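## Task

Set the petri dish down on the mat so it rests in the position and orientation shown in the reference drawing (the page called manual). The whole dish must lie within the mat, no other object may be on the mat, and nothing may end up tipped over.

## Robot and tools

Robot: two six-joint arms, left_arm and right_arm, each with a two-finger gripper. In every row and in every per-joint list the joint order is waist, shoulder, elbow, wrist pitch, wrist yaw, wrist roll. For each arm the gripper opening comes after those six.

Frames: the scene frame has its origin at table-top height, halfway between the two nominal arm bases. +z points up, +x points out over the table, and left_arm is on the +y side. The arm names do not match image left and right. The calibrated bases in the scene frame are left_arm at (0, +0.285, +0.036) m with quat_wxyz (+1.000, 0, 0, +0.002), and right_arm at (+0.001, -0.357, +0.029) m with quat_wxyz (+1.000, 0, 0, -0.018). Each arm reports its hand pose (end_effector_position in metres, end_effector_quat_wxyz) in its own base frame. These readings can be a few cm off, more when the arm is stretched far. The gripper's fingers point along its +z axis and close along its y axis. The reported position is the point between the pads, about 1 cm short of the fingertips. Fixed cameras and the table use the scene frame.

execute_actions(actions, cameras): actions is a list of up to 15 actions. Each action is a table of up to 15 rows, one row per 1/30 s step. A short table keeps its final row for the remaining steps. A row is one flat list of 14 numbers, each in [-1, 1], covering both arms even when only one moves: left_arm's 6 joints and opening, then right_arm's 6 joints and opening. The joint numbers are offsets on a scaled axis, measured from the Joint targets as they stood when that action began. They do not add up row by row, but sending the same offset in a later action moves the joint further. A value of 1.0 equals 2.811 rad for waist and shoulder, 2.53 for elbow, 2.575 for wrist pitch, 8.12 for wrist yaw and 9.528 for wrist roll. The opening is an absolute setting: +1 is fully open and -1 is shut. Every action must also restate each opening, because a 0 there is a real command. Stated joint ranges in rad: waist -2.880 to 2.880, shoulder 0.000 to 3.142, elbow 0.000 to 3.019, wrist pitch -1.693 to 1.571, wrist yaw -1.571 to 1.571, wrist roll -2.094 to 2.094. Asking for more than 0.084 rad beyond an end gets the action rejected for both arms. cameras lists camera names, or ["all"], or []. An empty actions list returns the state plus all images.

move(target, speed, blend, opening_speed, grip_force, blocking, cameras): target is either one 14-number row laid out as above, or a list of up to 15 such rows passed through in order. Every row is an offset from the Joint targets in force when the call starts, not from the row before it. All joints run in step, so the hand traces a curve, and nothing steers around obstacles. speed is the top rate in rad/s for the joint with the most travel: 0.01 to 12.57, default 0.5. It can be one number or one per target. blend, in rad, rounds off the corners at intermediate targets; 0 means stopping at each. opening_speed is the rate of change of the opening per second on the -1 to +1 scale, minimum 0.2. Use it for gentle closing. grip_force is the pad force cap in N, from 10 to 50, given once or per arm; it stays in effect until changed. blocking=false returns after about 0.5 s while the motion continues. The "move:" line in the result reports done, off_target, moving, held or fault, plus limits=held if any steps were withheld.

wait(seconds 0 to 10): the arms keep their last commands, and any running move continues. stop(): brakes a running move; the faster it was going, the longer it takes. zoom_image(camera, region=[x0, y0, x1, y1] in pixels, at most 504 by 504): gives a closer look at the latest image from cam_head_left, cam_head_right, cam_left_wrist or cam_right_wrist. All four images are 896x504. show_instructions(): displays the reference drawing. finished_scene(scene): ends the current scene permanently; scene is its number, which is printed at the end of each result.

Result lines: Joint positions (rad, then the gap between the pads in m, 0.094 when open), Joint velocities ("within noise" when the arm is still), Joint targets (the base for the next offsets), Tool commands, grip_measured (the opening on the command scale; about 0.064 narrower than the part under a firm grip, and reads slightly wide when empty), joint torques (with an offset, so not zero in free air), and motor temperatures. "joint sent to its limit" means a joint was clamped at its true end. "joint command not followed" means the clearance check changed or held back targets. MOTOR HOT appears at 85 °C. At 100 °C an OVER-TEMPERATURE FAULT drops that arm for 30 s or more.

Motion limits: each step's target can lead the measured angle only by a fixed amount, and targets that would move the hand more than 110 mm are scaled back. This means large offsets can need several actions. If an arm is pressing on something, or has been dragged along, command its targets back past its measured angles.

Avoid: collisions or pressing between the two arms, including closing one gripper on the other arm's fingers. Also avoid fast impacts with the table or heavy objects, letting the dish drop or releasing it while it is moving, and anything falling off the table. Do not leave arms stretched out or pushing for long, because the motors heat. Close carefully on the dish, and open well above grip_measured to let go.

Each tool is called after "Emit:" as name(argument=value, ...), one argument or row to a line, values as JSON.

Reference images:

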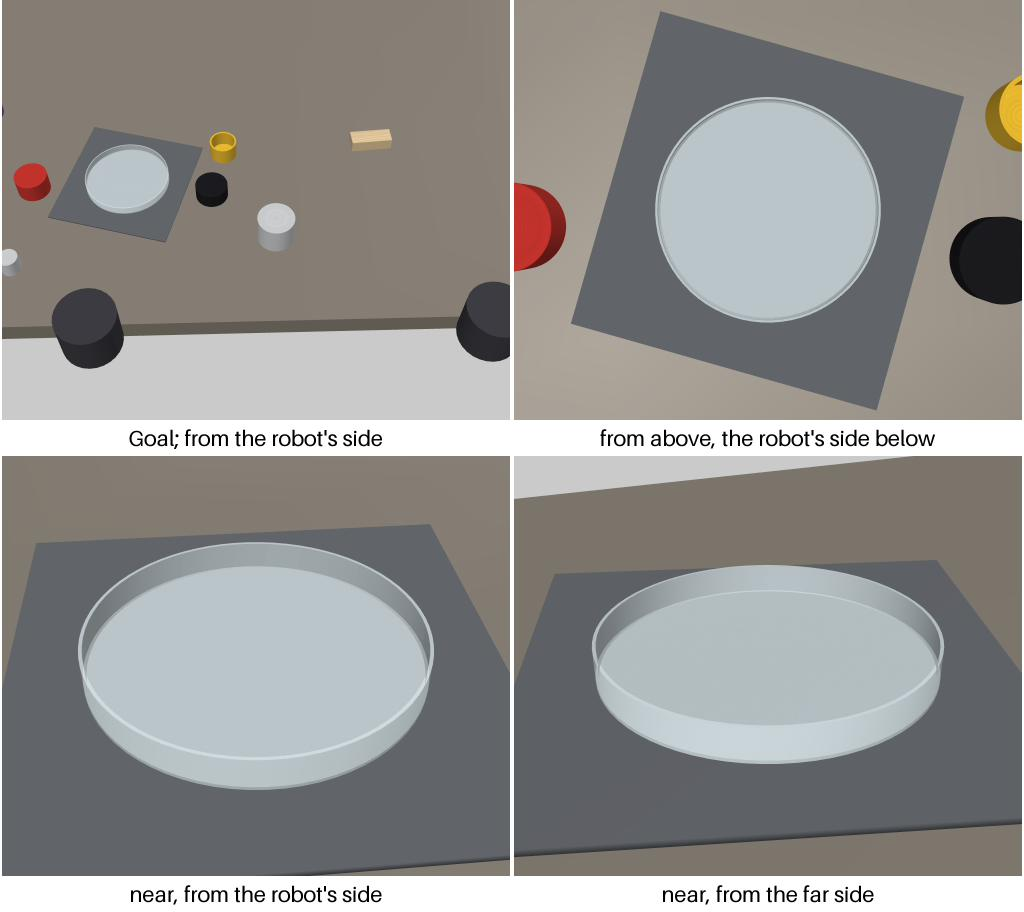

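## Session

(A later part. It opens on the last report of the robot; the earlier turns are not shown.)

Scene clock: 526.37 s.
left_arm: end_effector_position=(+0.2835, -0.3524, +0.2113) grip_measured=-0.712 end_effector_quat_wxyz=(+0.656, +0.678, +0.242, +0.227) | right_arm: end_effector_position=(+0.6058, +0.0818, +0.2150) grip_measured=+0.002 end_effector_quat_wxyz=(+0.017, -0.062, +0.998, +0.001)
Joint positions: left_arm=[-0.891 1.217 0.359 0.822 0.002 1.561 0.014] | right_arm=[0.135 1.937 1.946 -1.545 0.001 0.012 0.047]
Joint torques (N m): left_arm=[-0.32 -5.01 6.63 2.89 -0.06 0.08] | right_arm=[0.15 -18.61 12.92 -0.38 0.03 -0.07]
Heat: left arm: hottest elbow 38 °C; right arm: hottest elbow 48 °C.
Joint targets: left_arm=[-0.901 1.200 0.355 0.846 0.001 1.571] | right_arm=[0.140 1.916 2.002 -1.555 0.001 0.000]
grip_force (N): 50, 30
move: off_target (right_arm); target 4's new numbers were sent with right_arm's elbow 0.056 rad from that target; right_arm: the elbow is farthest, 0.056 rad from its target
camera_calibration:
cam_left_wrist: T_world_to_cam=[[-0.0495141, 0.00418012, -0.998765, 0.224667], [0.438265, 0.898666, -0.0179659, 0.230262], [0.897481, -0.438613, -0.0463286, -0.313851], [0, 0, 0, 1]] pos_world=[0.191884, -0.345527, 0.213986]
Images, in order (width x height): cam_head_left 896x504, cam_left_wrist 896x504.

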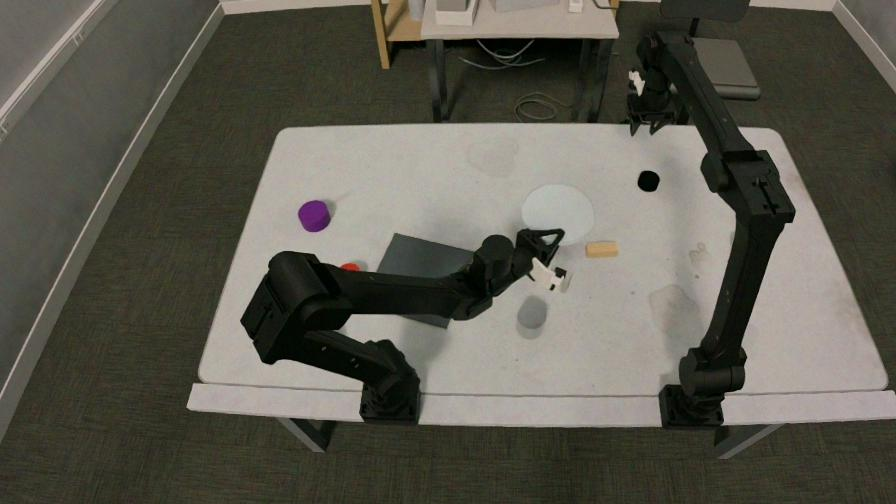

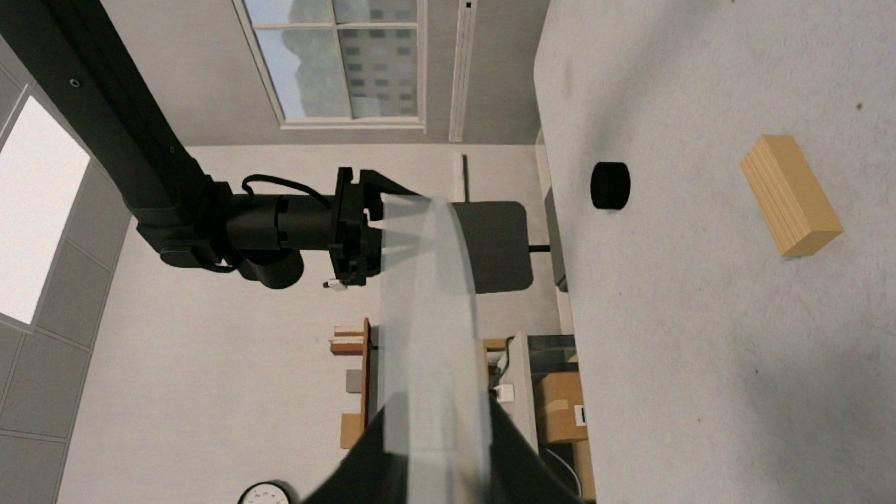

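Emit:
move(
  target=[
    [0,0,0,0,0,0,-0.9,0,-0.1328,-0.1409,-0.0462,0,-0.0168,0],
    [0,0,0,0,0,0,-0.9,0.1565,-0.1328,-0.1409,-0.0462,0,-0.0168,0],
  ],
  speed=[0.6,0.5],
  blend=[0.05,0],
  cameras=["cam_head_left","cam_right_wrist"],
)

Scene clock: 559.73 s.
left_arm: end_effector_position=(+0.2835, -0.3524, +0.2113) grip_measured=-0.712 end_effector_quat_wxyz=(+0.656, +0.678, +0.242, +0.227) | right_arm: end_effector_position=(+0.3843, +0.2550, +0.3032) grip_measured=+0.002 end_effector_quat_wxyz=(+0.006, -0.359, +0.933, +0.001)
Joint positions: left_arm=[-0.891 1.217 0.359 0.822 0.002 1.561 0.014] | right_arm=[0.587 1.541 1.646 -1.665 0 -0.147 0.047]
Joint torques (N m): left_arm=[-0.32 -5.01 6.64 2.89 -0.06 0.08] | right_arm=[-0.67 -11.34 8.57 -0.39 0.05 -0.08]
Motor temperatures (°C): left_arm=[21 24 38 24 21 21 23] | right_arm=[21 34 51 21 20 20 22]
Heat: left arm: hottest elbow 38 °C; right arm: hottest elbow 51 °C.
Joint targets: left_arm=[-0.901 1.200 0.355 0.846 0.001 1.571] | right_arm=[0.581 1.543 1.645 -1.674 0.000 -0.160]
grip_force (N): 50, 30
move: done
camera_calibration:
cam_right_wrist: T_world_to_cam=[[0.66893, -0.743085, -0.018874, -0.0594424], [-0.67198, -0.615385, 0.412001, 0.328611], [-0.317766, -0.262917, -0.910988, 0.555328], [0, 0, 0, 1]] pos_world=[0.437047, 0.304057, 0.369387]
Images, in order (width x height): cam_head_left 896x504, cam_right_wrist 896x504.

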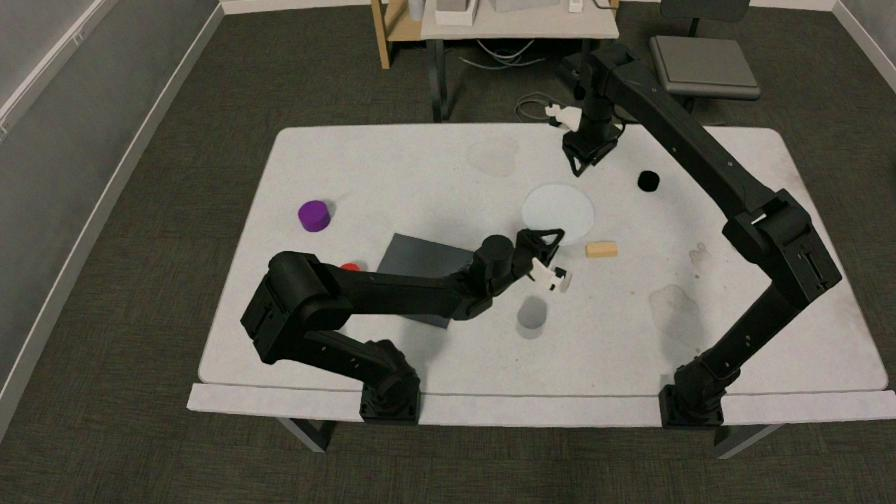

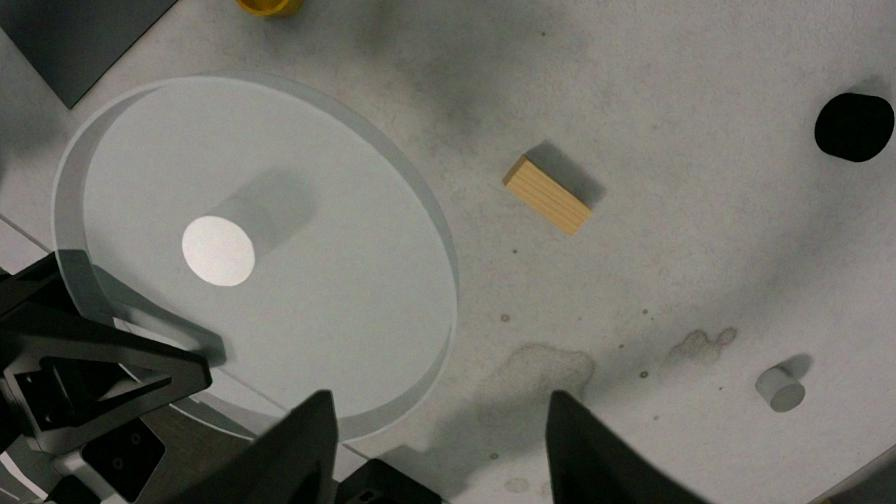

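Emit:
move(
  target=[0,0,0,0,0,0,-0.9,0,0,-0.0779,0.0766,0,0,0],
  speed=0.25,
  cameras=["cam_left_wrist","cam_right_wrist"],
)

Scene clock: 573.10 s.
left_arm: end_effector_position=(+0.2832, -0.3519, +0.2104) grip_measured=-0.712 end_effector_quat_wxyz=(+0.655, +0.678, +0.243, +0.227) | right_arm: end_effector_position=(+0.3804, +0.2524, +0.2288) grip_measured=+0.002 end_effector_quat_wxyz=(-0.005, -0.359, +0.933, -0.001)
Joint positions: left_arm=[-0.891 1.217 0.357 0.822 0.002 1.561 0.014] | right_arm=[0.587 1.541 1.452 -1.491 0 -0.147 0.047]
Joint torques (N m): left_arm=[-0.32 -4.95 6.8 2.89 -0.06 0.08] | right_arm=[-0.85 -11.28 8.42 0.43 0.05 -0.08]
Heat: left arm: hottest elbow 38 °C; right arm: hottest elbow 52 °C.
Joint targets: left_arm=[-0.901 1.200 0.355 0.846 0.001 1.571] | right_arm=[0.581 1.543 1.448 -1.477 0.000 -0.160]
grip_force (N): 50, 30
move: done
camera_calibration:
cam_left_wrist: T_world_to_cam=[[-0.0506732, 0.0056542, -0.998699, 0.22456], [0.438279, 0.898675, -0.01715, 0.22989], [0.897409, -0.438578, -0.0480169, -0.312968], [0, 0, 0, 1]] pos_world=[0.191484, -0.345127, 0.213182]
cam_right_wrist: T_world_to_cam=[[0.668604, -0.743295, -0.0219268, -0.0593046], [-0.664571, -0.610501, 0.430852, 0.346701], [-0.333636, -0.273497, -0.902156, 0.492442], [0, 0, 0, 1]] pos_world=[0.434356, 0.302262, 0.293582]
Images, in order (width x height): cam_left_wrist 896x504, cam_right_wrist 896x504.

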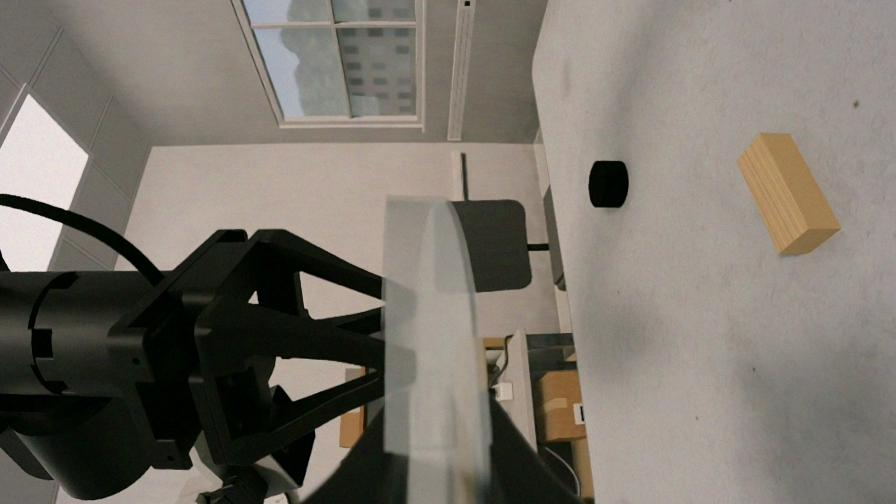

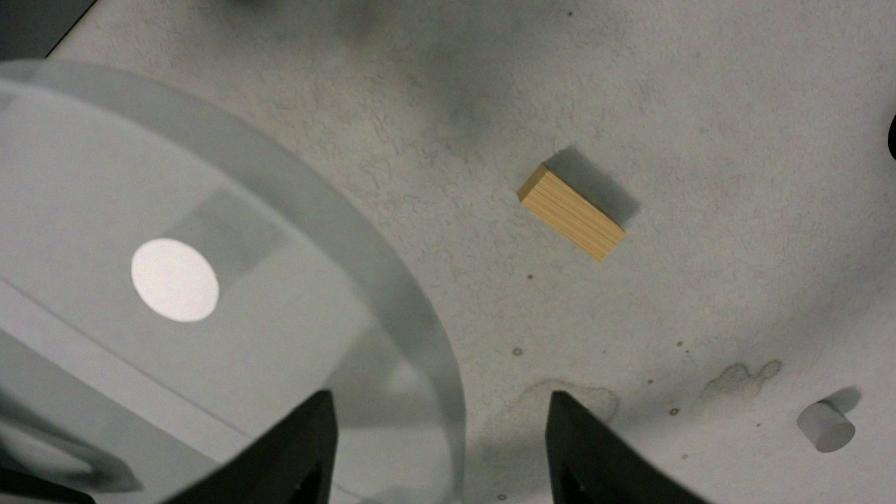

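Emit:
move(
  target=[0,0,0,0,0,0,-0.9,-0.0032,0.0014,-0.0107,0.0122,0,0,0],
  speed=0.08,
  cameras=["cam_left_wrist","cam_right_wrist"],
)

Scene clock: 588.00 s.
left_arm: end_effector_position=(+0.2819, -0.3503, +0.2070) grip_measured=-0.712 end_effector_quat_wxyz=(+0.653, +0.680, +0.243, +0.226) | right_arm: end_effector_position=(+0.3822, +0.2521, +0.2208) grip_measured=+0.002 end_effector_quat_wxyz=(-0.001, -0.357, +0.934, +0.001)
Joint positions: left_arm=[-0.891 1.217 0.351 0.822 0.002 1.561 0.014] | right_arm=[0.584 1.541 1.431 -1.461 -0.002 -0.147 0.047]
Joint torques (N m): left_arm=[-0.32 -4.95 7.28 2.89 -0.06 0.08] | right_arm=[-1.26 -10.93 7.95 0.51 0.12 -0.08]
Heat: left arm: hottest elbow 37 °C; right arm: hottest elbow 50 °C.
Joint targets: left_arm=[-0.901 1.200 0.355 0.846 0.001 1.571] | right_arm=[0.571 1.547 1.421 -1.446 0.001 -0.160]
grip_force (N): 50, 30
move: done
camera_calibration:
cam_left_wrist: T_world_to_cam=[[-0.0550576, 0.0109766, -0.998423, 0.224077], [0.438221, 0.898754, -0.0142847, 0.228404], [0.897179, -0.438317, -0.0542933, -0.309789], [0, 0, 0, 1]] pos_world=[0.190182, -0.343524, 0.210166]
cam_right_wrist: T_world_to_cam=[[0.66617, -0.745458, -0.0225787, -0.0592416], [-0.669221, -0.610856, 0.423081, 0.354694], [-0.329182, -0.266734, -0.90581, 0.483093], [0, 0, 0, 1]] pos_world=[0.435859, 0.301362, 0.286188]
Images, in order (width x height): cam_left_wrist 896x504, cam_right_wrist 896x504.

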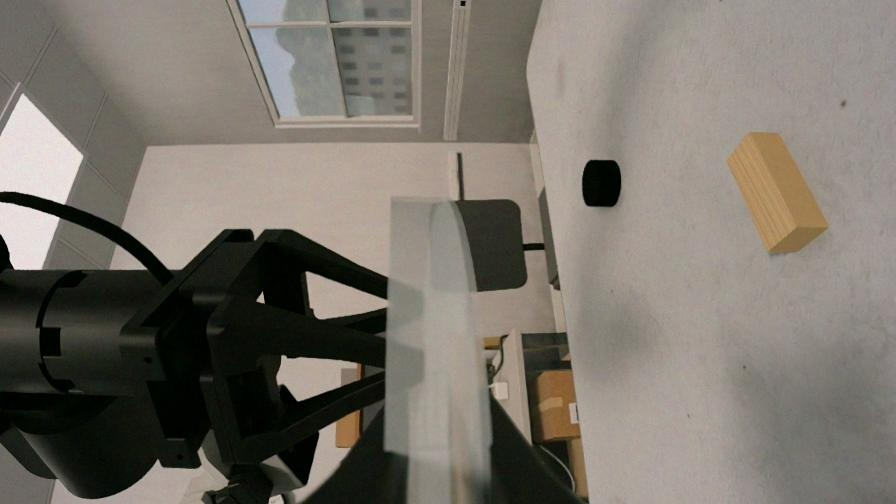

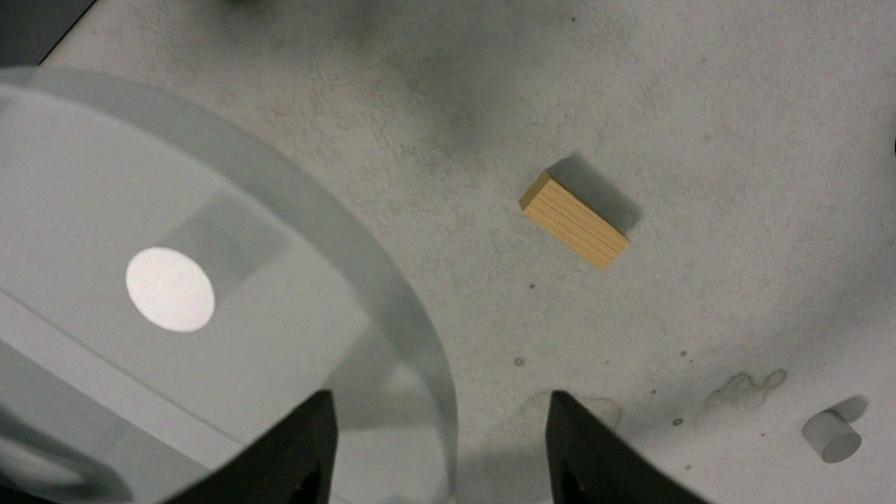

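Emit:
zoom_image(
  camera="cam_left_wrist",
  region=[340, 170, 540, 400],
)

Emit:
zoom_image(
  camera="cam_right_wrist",
  region=[0, 50, 480, 504],
)

Scaled by 2.191 from the camera's 896x504 image, which has a finer 1280x720 frame.

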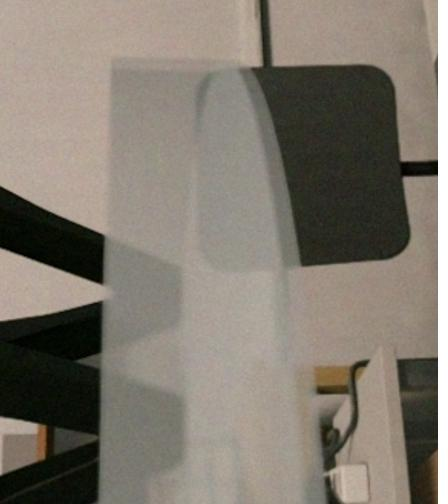

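Scaled by 1.050 from the camera's 896x504 image, which has a finer 1280x720 frame.

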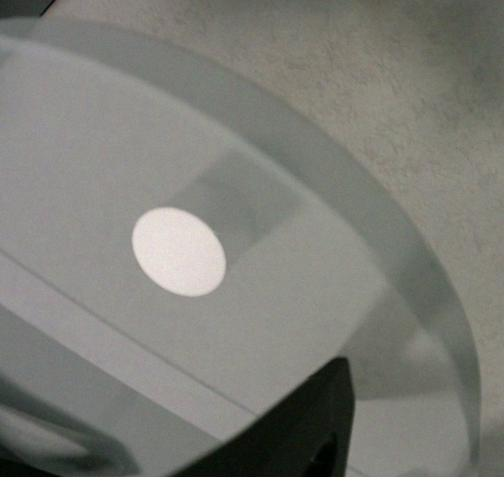

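Emit:
move(
  target=[
    [0,0,0,0,0,0,-0.9,0,-0.0014,0.006,-0.0074,0,0,0],
    [0,0,0,0,0,0,-0.9,0,-0.0014,0.006,-0.0074,0,0,-1],
  ],
  speed=0.08,
  grip_force=[50,20],
  opening_speed=0.4,
  cameras=["cam_left_wrist","cam_right_wrist"],
)

Scene clock: 632.00 s.
left_arm: end_effector_position=(+0.2820, -0.3502, +0.2070) grip_measured=-0.712 end_effector_quat_wxyz=(+0.653, +0.680, +0.244, +0.227) | right_arm: end_effector_position=(+0.3839, +0.2496, +0.2208) grip_measured=-0.950 end_effector_quat_wxyz=(+0.000, -0.366, +0.931, -0.002)
Joint positions: left_arm=[-0.891 1.217 0.351 0.822 0.002 1.561 0.014] | right_arm=[0.579 1.541 1.431 -1.461 0.004 -0.171 0.002]
Joint torques (N m): left_arm=[-0.38 -4.95 7.28 2.89 -0.03 0.08] | right_arm=[-0.85 -11.28 9.07 -0.2 -0.08 0.12]
Motor temperatures (°C): left_arm=[21 24 38 24 21 21 23] | right_arm=[21 27 47 21 20 20 22]
Heat: left arm: hottest elbow 38 °C; right arm: hottest elbow 47 °C.
Joint targets: left_arm=[-0.901 1.200 0.355 0.846 0.001 1.571] | right_arm=[0.572 1.543 1.436 -1.465 0.000 -0.160]
grip_force (N): 50, 20
move: done
camera_calibration:
cam_left_wrist: T_world_to_cam=[[-0.0549739, 0.0108888, -0.998428, 0.224037], [0.437498, 0.899106, -0.0142832, 0.228616], [0.897537, -0.437596, -0.0541912, -0.309719], [0, 0, 0, 1]] pos_world=[0.190281, -0.343521, 0.210167]
cam_right_wrist: T_world_to_cam=[[0.680062, -0.73295, -0.0173226, -0.0718446], [-0.658933, -0.621403, 0.42387, 0.352784], [-0.32144, -0.276843, -0.905558, 0.482527], [0, 0, 0, 1]] pos_world=[0.436423, 0.300147, 0.286177]
Images, in order (width x height): cam_left_wrist 896x504, cam_right_wrist 896x504.

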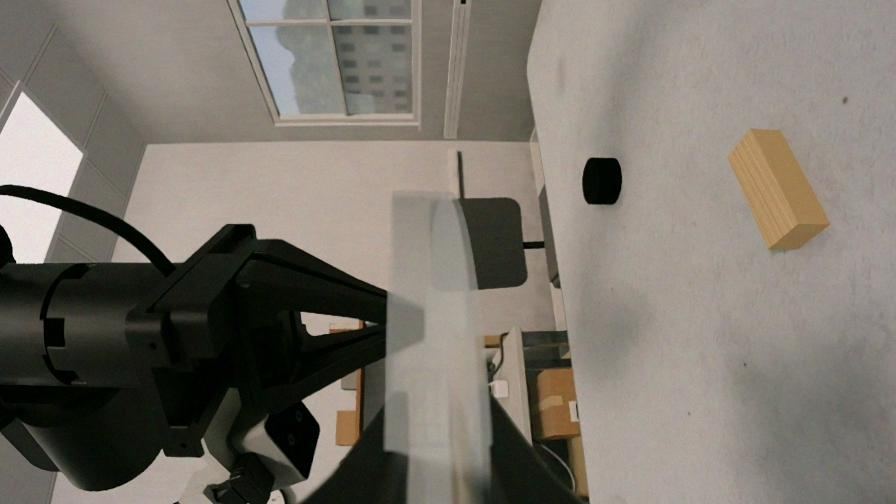

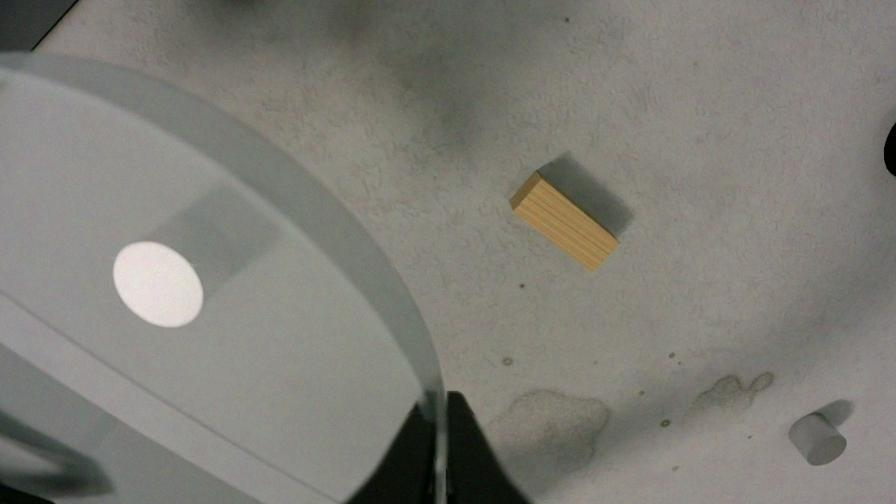

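Emit:
move(
  target=[
    [0,0,0,0,0,0,-0.9,0,0,0,0,0,0,-1],
    [0,0,0,0,0,0,0.3,0,0,0,0,0,0,-1],
  ],
  grip_force=[50,50],
  opening_speed=0.5,
  cameras=["cam_left_wrist","cam_right_wrist"],
)

Scene clock: 643.67 s.
left_arm: end_effector_position=(+0.2823, -0.3495, +0.2101) grip_measured=+0.297 end_effector_quat_wxyz=(+0.655, +0.677, +0.243, +0.230) | right_arm: end_effector_position=(+0.3838, +0.2496, +0.2208) grip_measured=-0.976 end_effector_quat_wxyz=(+0.000, -0.367, +0.930, -0.002)
Joint positions: left_arm=[-0.891 1.213 0.351 0.827 -0.002 1.563 0.061] | right_arm=[0.579 1.541 1.431 -1.461 0.003 -0.173 0.001]
Joint torques (N m): left_arm=[-0.38 -4.6 7.32 2.7 0.15 0.06] | right_arm=[-0.91 -11.22 9.07 -0.2 -0.07 0.15]
Heat: left arm: hottest elbow 38 °C; right arm: hottest elbow 47 °C.
Joint targets: left_arm=[-0.901 1.200 0.355 0.846 0.000 1.571] | right_arm=[0.572 1.543 1.436 -1.465 0.000 -0.160]
move: done
camera_calibration:
cam_left_wrist: T_world_to_cam=[[-0.0477044, 0.00492571, -0.998849, 0.223138], [0.433897, 0.900815, -0.0162804, 0.229889], [0.899699, -0.434174, -0.0451101, -0.310976], [0, 0, 0, 1]] pos_world=[0.190681, -0.343204, 0.212596]
cam_right_wrist: T_world_to_cam=[[0.682035, -0.731105, -0.0177201, -0.0730034], [-0.657162, -0.623326, 0.423796, 0.3526], [-0.320885, -0.277399, -0.905584, 0.482453], [0, 0, 0, 1]] pos_world=[0.436318, 0.300244, 0.286178]
Images, in order (width x height): cam_left_wrist 896x504, cam_right_wrist 896x504.

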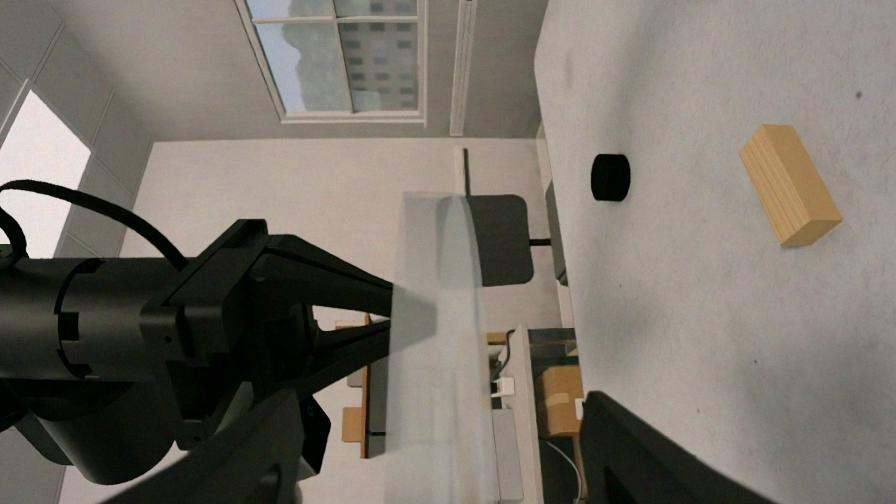

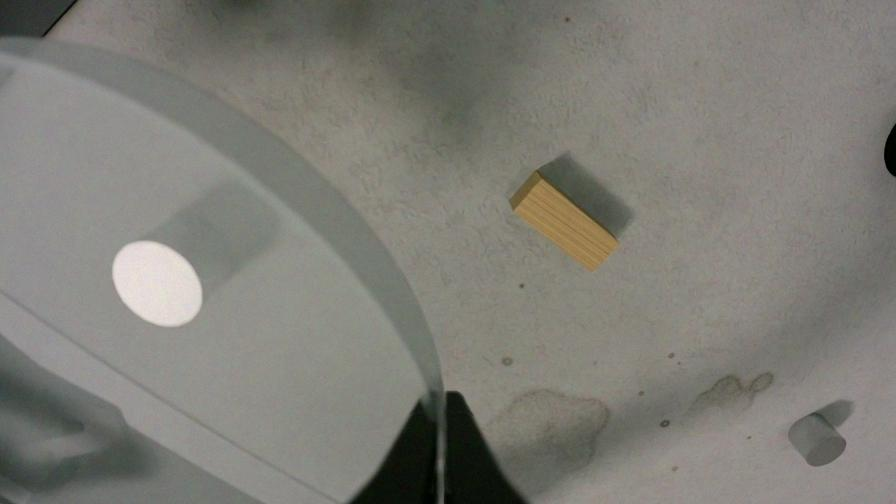

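Emit:
move(
  target=[
    [-0.0,-0.0882,-0.0549,-0.0427,0,0,0.3,0,0,0,0,0,0,-1],
    [0,-0.2312,-0.0988,-0.1546,0,0,0.3,0,0,0,0,0,0,-1],
    [0.7826,-0.2312,-0.0988,-0.1546,0,0,0.3,0,0,0,0,0,0,-1],
  ],
  speed=[0.2,0.3,0.9],
  blend=[0.02,0.05,0],
  cameras=["cam_right_wrist","cam_head_left"],
)

Scene clock: 659.57 s.
left_arm: end_effector_position=(+0.0923, +0.3164, +0.2257) grip_measured=+0.298 end_effector_quat_wxyz=(+0.103, +0.096, +0.697, +0.703) | right_arm: end_effector_position=(+0.3838, +0.2496, +0.2208) grip_measured=-0.976 end_effector_quat_wxyz=(+0.000, -0.367, +0.930, -0.002)
Joint positions: left_arm=[1.288 0.562 0.112 0.459 -0.001 1.563 0.061] | right_arm=[0.579 1.541 1.431 -1.461 0.003 -0.173 0.001]
Joint torques (N m): left_arm=[1.08 0.5 8.54 1.46 0.07 0.06] | right_arm=[-0.91 -11.22 9.07 -0.2 -0.07 0.15]
Heat: left arm: hottest elbow 38 °C; right arm: hottest elbow 47 °C.
Joint targets: left_arm=[1.299 0.550 0.105 0.448 0.001 1.571] | right_arm=[0.572 1.543 1.436 -1.465 0.000 -0.160]
move: done
camera_calibration:
cam_right_wrist: T_world_to_cam=[[0.682035, -0.731105, -0.0177201, -0.0730034], [-0.657162, -0.623326, 0.423796, 0.3526], [-0.320885, -0.277399, -0.905584, 0.482453], [0, 0, 0, 1]] pos_world=[0.436318, 0.300244, 0.286178]
Images, in order (width x height): cam_head_left 896x504, cam_right_wrist 896x504.

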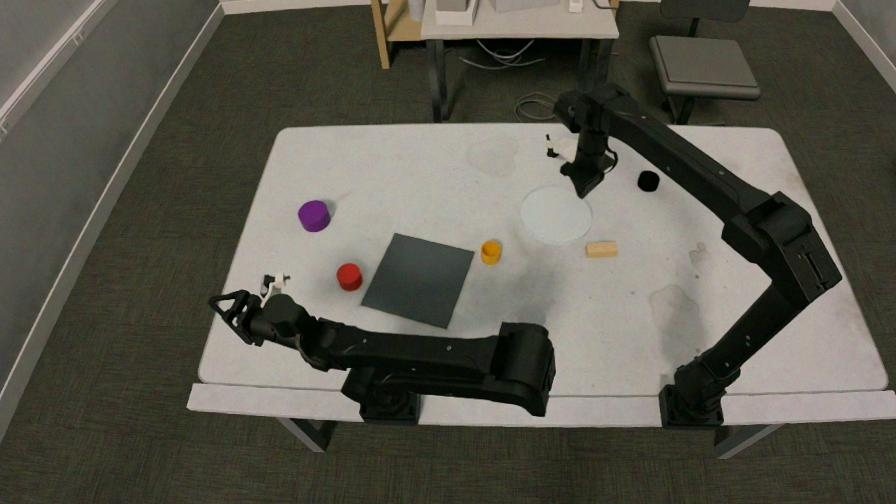

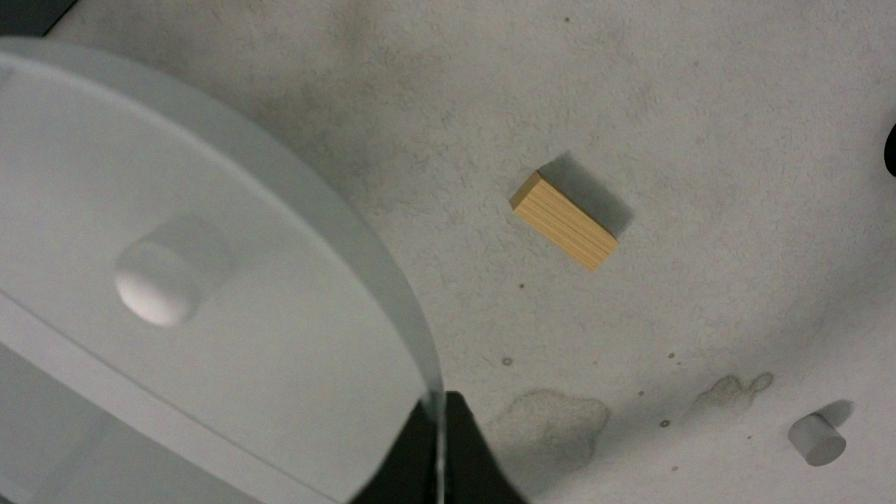

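Emit:
move(
  target=[
    [0,0.2312,0.1976,0.0583,0,0,0.3,0,0,0,0,0,0,-1],
    [0,0.2312,0.1976,0.0583,0,0,0.3,0.1594,0.2671,0.3336,-0.0204,0,0,-1],
  ],
  speed=[0.7,0.35],
  cameras=["cam_right_wrist","cam_head_left"],
)

Emit:
zoom_image(
  camera="cam_head_left",
  region=[330, 190, 530, 350],
)

Scene clock: 692.97 s.
left_arm: end_effector_position=(+0.1392, +0.4787, +0.2683) grip_measured=+0.298 end_effector_quat_wxyz=(+0.099, +0.099, +0.719, +0.681) | right_arm: end_effector_position=(+0.3650, +0.6003, +0.1018) grip_measured=-0.976 end_effector_quat_wxyz=(+0.002, -0.564, +0.826, +0.000)
Joint positions: left_arm=[1.288 1.185 0.554 0.578 -0.001 1.564 0.061] | right_arm=[1.026 2.283 2.222 -1.507 0.002 -0.173 0.001]
Joint torques (N m): left_arm=[1.08 -3.66 12.37 2.76 0.08 0.06] | right_arm=[-0.79 -19.96 12.98 -0.43 -0.03 0.15]
Heat: left arm: hottest elbow 39 °C; right arm: hottest elbow 48 °C.
Joint targets: left_arm=[1.299 1.200 0.604 0.598 0.001 1.571] | right_arm=[1.020 2.294 2.280 -1.517 0.000 -0.160]
move: off_target (left_arm, right_arm); left_arm: the elbow is farthest, 0.051 rad from its target; right_arm: the elbow is farthest, 0.058 rad from its target
camera_calibration:
cam_right_wrist: T_world_to_cam=[[0.930815, -0.365041, -0.0181471, -0.116399], [-0.324242, -0.847658, 0.419932, 0.622822], [-0.168675, -0.384995, -0.907374, 0.475038], [0, 0, 0, 1]] pos_world=[0.390418, 0.668337, 0.167381]
Images, in order (width x height): cam_head_left 896x504, cam_right_wrist 896x504.

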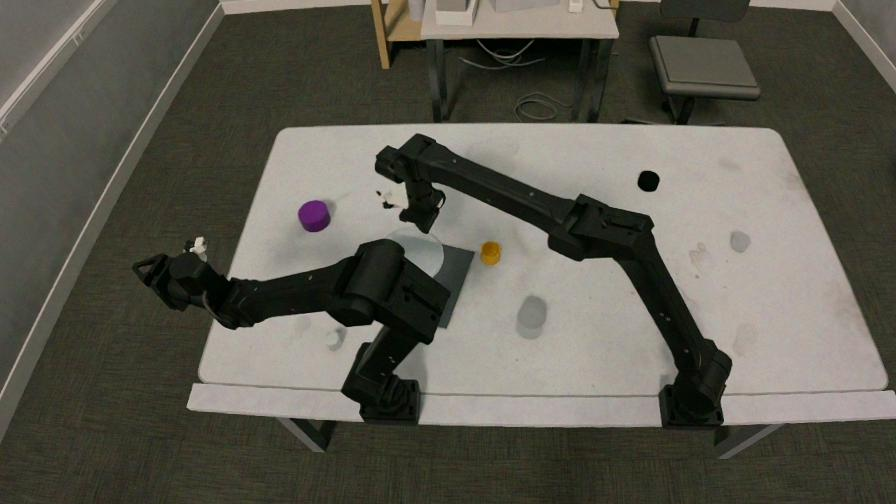

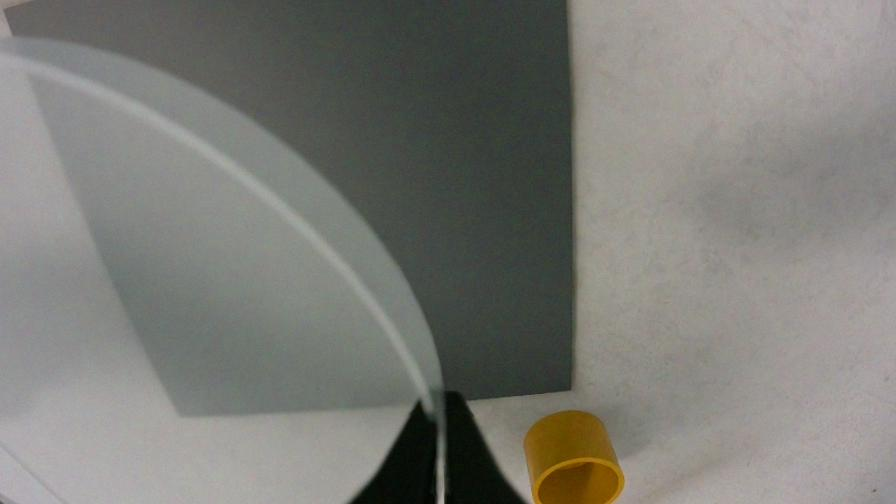

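Scaled by 2.520 from the camera's 896x504 image, which has a finer 1280x720 frame.

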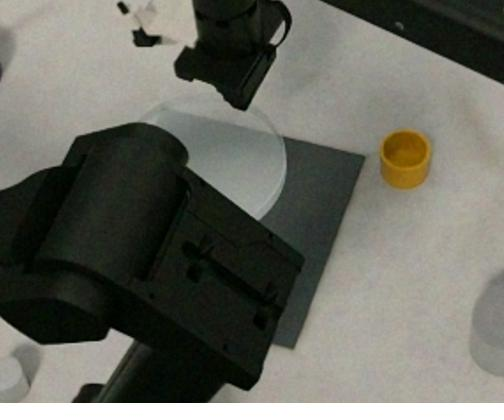

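Emit:
move(
  target=[0,0,0,0,0,0,0.3,0,0.0171,-0.0735,0.0753,0,0,-1],
  speed=0.15,
  cameras=["cam_right_wrist"],
)

Scene clock: 714.87 s.
left_arm: end_effector_position=(+0.1392, +0.4787, +0.2683) grip_measured=+0.298 end_effector_quat_wxyz=(+0.099, +0.099, +0.719, +0.681) | right_arm: end_effector_position=(+0.3655, +0.6011, +0.0244) grip_measured=-0.976 end_effector_quat_wxyz=(+0.002, -0.564, +0.826, +0.000)
Joint positions: left_arm=[1.288 1.185 0.554 0.578 -0.001 1.564 0.061] | right_arm=[1.026 2.325 2.094 -1.336 0.002 -0.173 0.001]
Joint torques (N m): left_arm=[1.08 -3.6 12.37 2.77 0.07 0.06] | right_arm=[-0.79 -19.6 8.4 0.36 -0.03 0.15]
Motor temperatures (°C): left_arm=[21 23 40 24 21 21 21] | right_arm=[20 32 54 21 20 20 25]
Heat: left arm: hottest elbow 40 °C; right arm: hottest elbow 54 °C.
Joint targets: left_arm=[1.299 1.200 0.604 0.598 0.001 1.571] | right_arm=[1.020 2.342 2.094 -1.323 0.000 -0.160]
move: off_target (left_arm); left_arm: the elbow is farthest, 0.050 rad from its target
camera_calibration:
cam_right_wrist: T_world_to_cam=[[0.930848, -0.364967, -0.0179214, -0.117999], [-0.324459, -0.848099, 0.418873, 0.656439], [-0.168074, -0.384092, -0.907868, 0.404531], [0, 0, 0, 1]] pos_world=[0.390817, 0.669037, 0.0901815]
Images, in order (width x height): cam_right_wrist 896x504.

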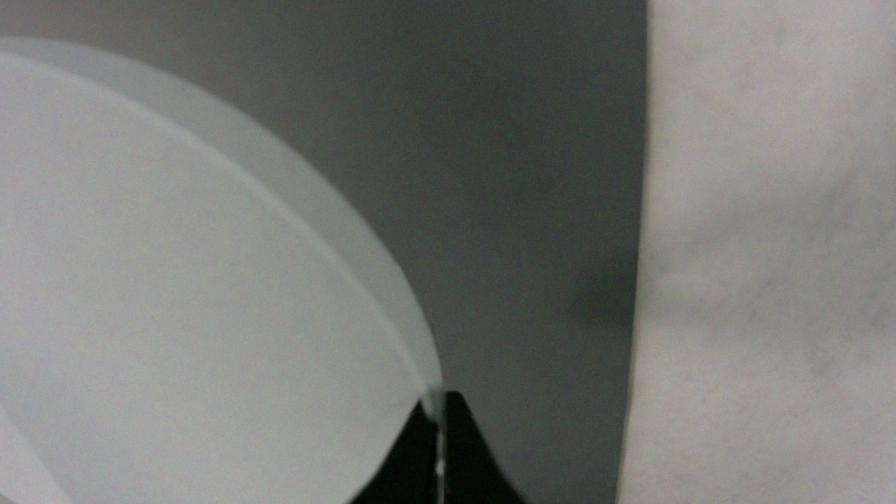

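Emit:
move(
  target=[0,0,0,0,0,0,0.3,-0.0081,0.0155,0,0.017,0,0,-1],
  speed=0.08,
  cameras=["cam_right_wrist"],
)

Emit:
move(
  target=[0,0,0,0,0,0,0.3,0,0.003,0,0.003,0,0,-1],
  speed=0.05,
)

Emit:
move(
  target=[0,0,0,0,0,0,0.3,0,0.003,0,0.003,0,0,-1],
  speed=0.05,
  cameras=["cam_right_wrist"],
)

Scene clock: 730.67 s.
left_arm: end_effector_position=(+0.1392, +0.4787, +0.2683) grip_measured=+0.298 end_effector_quat_wxyz=(+0.099, +0.099, +0.719, +0.681) | right_arm: end_effector_position=(+0.3833, +0.5960, -0.0079) grip_measured=-0.976 end_effector_quat_wxyz=(+0.001, -0.554, +0.833, -0.001)
Joint positions: left_arm=[1.288 1.185 0.554 0.578 -0.001 1.564 0.061] | right_arm=[1 2.373 2.094 -1.292 0.002 -0.173 0.001]
Joint torques (N m): left_arm=[1.08 -3.6 12.37 2.77 0.07 0.06] | right_arm=[-0.5 -20.6 8.38 0.36 -0.03 0.15]
Heat: left arm: hottest elbow 42 °C; right arm: hottest elbow 54 °C.
Joint targets: left_arm=[1.299 1.200 0.604 0.598 0.001 1.571] | right_arm=[0.997 2.386 2.094 -1.279 0.000 -0.160]
move: off_target (left_arm); left_arm: the elbow is farthest, 0.050 rad from its target
camera_calibration:
cam_right_wrist: T_world_to_cam=[[0.921312, -0.388384, -0.0184862, -0.119364], [-0.345035, -0.838549, 0.421648, 0.673785], [-0.179263, -0.382091, -0.906571, 0.379327], [0, 0, 0, 1]] pos_world=[0.41045, 0.66358, 0.057581]
Images, in order (width x height): cam_right_wrist 896x504.

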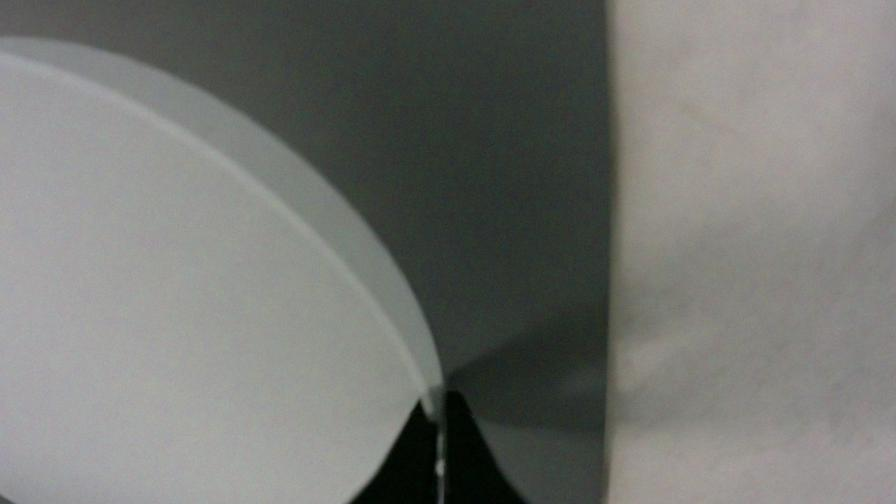

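Scene clock: 731.37 s.
left_arm: end_effector_position=(+0.1392, +0.4787, +0.2683) grip_measured=+0.298 end_effector_quat_wxyz=(+0.099, +0.099, +0.719, +0.681) | right_arm: end_effector_position=(+0.3841, +0.5973, -0.0079) grip_measured=-0.976 end_effector_quat_wxyz=(+0.004, -0.554, +0.833, +0.000)
Joint positions: left_arm=[1.288 1.185 0.554 0.578 -0.001 1.564 0.061] | right_arm=[1 2.373 2.094 -1.285 0.002 -0.173 0.001]
Joint torques (N m): left_arm=[1.08 -3.6 12.37 2.77 0.07 0.05] | right_arm=[-0.62 -20.13 8.36 0.42 -0.03 0.15]
Heat: left arm: hottest elbow 42 °C; right arm: hottest elbow 54 °C.
Joint targets: left_arm=[1.299 1.200 0.604 0.598 0.001 1.571] | right_arm=[0.997 2.394 2.094 -1.272 0.000 -0.160]
move: off_target (left_arm); left_arm: the elbow is farthest, 0.050 rad from its target

Scene clock: 732.07 s.
left_arm: end_effector_position=(+0.1392, +0.4787, +0.2683) grip_measured=+0.298 end_effector_quat_wxyz=(+0.099, +0.099, +0.719, +0.681) | right_arm: end_effector_position=(+0.3847, +0.5982, -0.0082) grip_measured=-0.976 end_effector_quat_wxyz=(+0.006, -0.554, +0.833, +0.001)
Joint positions: left_arm=[1.288 1.185 0.554 0.578 -0.001 1.564 0.061] | right_arm=[1 2.373 2.094 -1.281 0.002 -0.173 0.001]
Joint torques (N m): left_arm=[1.08 -3.6 12.37 2.77 0.08 0.06] | right_arm=[-0.56 -19.31 8.38 0.54 -0.03 0.15]
Heat: left arm: hottest elbow 42 °C; right arm: hottest elbow 54 °C.
Joint targets: left_arm=[1.299 1.200 0.604 0.598 0.001 1.571] | right_arm=[0.997 2.402 2.094 -1.264 0.001 -0.160]
move: off_target (left_arm); left_arm: the elbow is farthest, 0.050 rad from its target
camera_calibration:
cam_right_wrist: T_world_to_cam=[[0.921418, -0.388215, -0.0167025, -0.120006], [-0.347352, -0.842175, 0.412416, 0.679192], [-0.174172, -0.374206, -0.910843, 0.373497], [0, 0, 0, 1]] pos_world=[0.411547, 0.665176, 0.0580828]
Images, in order (width x height): cam_right_wrist 896x504.

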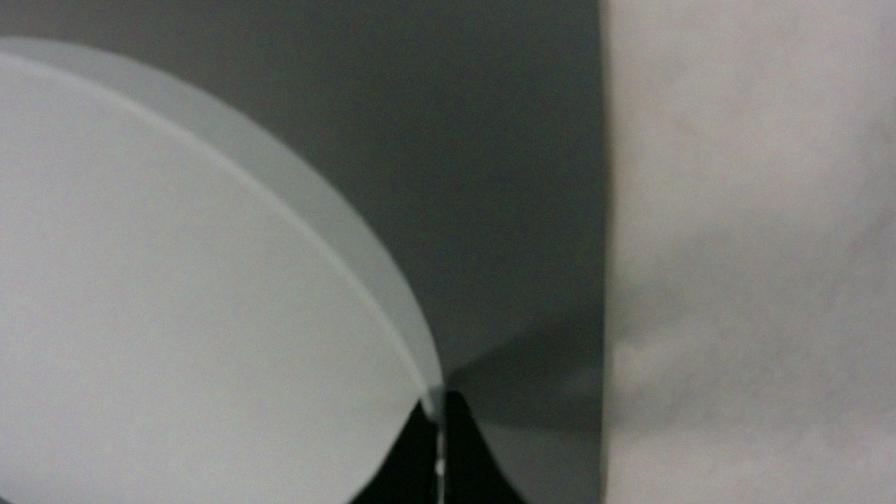

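Emit:
move(
  target=[0,0,0,0,0,0,0.3,0,0.005,0,0.002,0,0,-1],
  speed=0.05,
)

Emit:
move(
  target=[0,0,0,0,0,0,0.3,0,0.004,0,0.001,0,0,-1],
  speed=0.05,
  cameras=["cam_right_wrist","cam_head_left"],
)

Emit:
zoom_image(
  camera="cam_head_left",
  region=[330, 190, 530, 350],
)

Scene clock: 743.87 s.
left_arm: end_effector_position=(+0.1392, +0.4787, +0.2683) grip_measured=+0.298 end_effector_quat_wxyz=(+0.099, +0.099, +0.719, +0.681) | right_arm: end_effector_position=(+0.3847, +0.5982, -0.0095) grip_measured=-0.976 end_effector_quat_wxyz=(+0.005, -0.554, +0.833, +0.001)
Joint positions: left_arm=[1.288 1.185 0.554 0.578 -0.001 1.564 0.061] | right_arm=[1 2.375 2.094 -1.28 0.002 -0.173 0.001]
Joint torques (N m): left_arm=[1.08 -3.6 12.37 2.77 0.08 0.06] | right_arm=[-0.56 -18.49 8.36 0.69 -0.02 0.15]
Heat: left arm: hottest elbow 43 °C; right arm: hottest elbow 53 °C.
Joint targets: left_arm=[1.299 1.200 0.604 0.598 0.001 1.571] | right_arm=[0.997 2.416 2.094 -1.259 0.001 -0.160]
move: off_target (left_arm, right_arm); left_arm: the elbow is farthest, 0.050 rad from its target; right_arm: the shoulder is farthest, 0.041 rad from its target

Scene clock: 744.57 s.
left_arm: end_effector_position=(+0.1392, +0.4787, +0.2683) grip_measured=+0.298 end_effector_quat_wxyz=(+0.099, +0.099, +0.719, +0.681) | right_arm: end_effector_position=(+0.3848, +0.5980, -0.0105) grip_measured=-0.976 end_effector_quat_wxyz=(+0.004, -0.553, +0.833, +0.001)
Joint positions: left_arm=[1.288 1.185 0.554 0.578 -0.001 1.564 0.061] | right_arm=[1 2.376 2.094 -1.28 0.002 -0.173 0.001]
Joint torques (N m): left_arm=[1.03 -3.6 12.37 2.77 0.08 0.06] | right_arm=[-0.56 -17.79 8.38 0.77 -0.01 0.15]
Heat: left arm: hottest elbow 43 °C; right arm: hottest elbow 53 °C.
Joint targets: left_arm=[1.299 1.200 0.604 0.598 0.001 1.571] | right_arm=[0.997 2.428 2.094 -1.256 0.001 -0.160]
move: off_target (left_arm, right_arm); left_arm: the elbow is farthest, 0.050 rad from its target; right_arm: the shoulder is farthest, 0.051 rad from its target
camera_calibration:
cam_right_wrist: T_world_to_cam=[[0.921236, -0.38861, -0.0175014, -0.119928], [-0.34703, -0.841329, 0.41441, 0.67932], [-0.175768, -0.375696, -0.909922, 0.372778], [0, 0, 0, 1]] pos_world=[0.411749, 0.664977, 0.0555833]
Images, in order (width x height): cam_head_left 896x504, cam_right_wrist 896x504.

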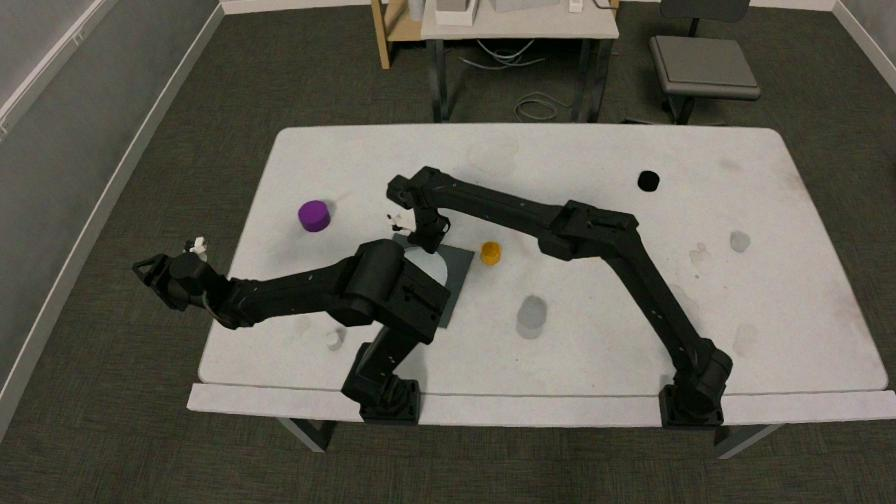

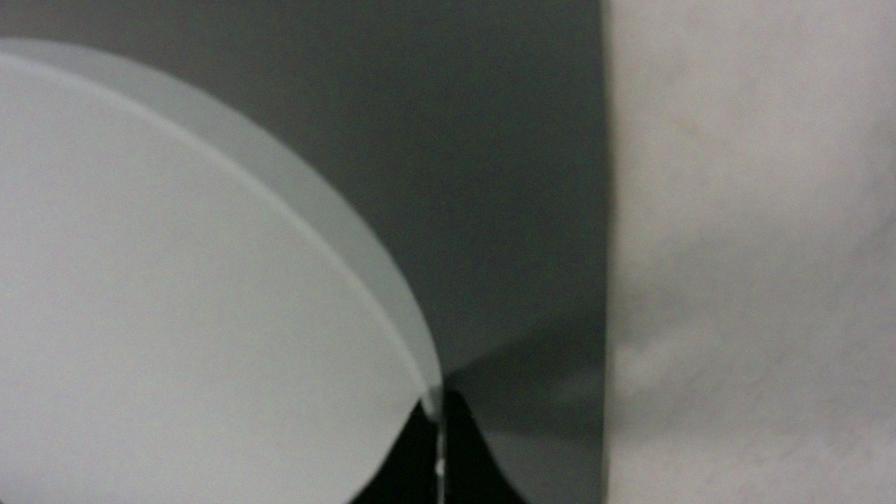

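Scaled by 2.520 from the camera's 896x504 image, which has a finer 1280x720 frame.

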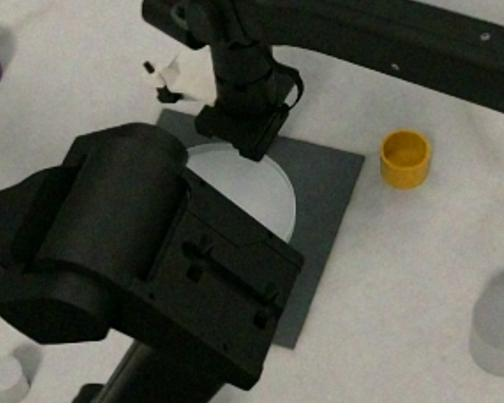

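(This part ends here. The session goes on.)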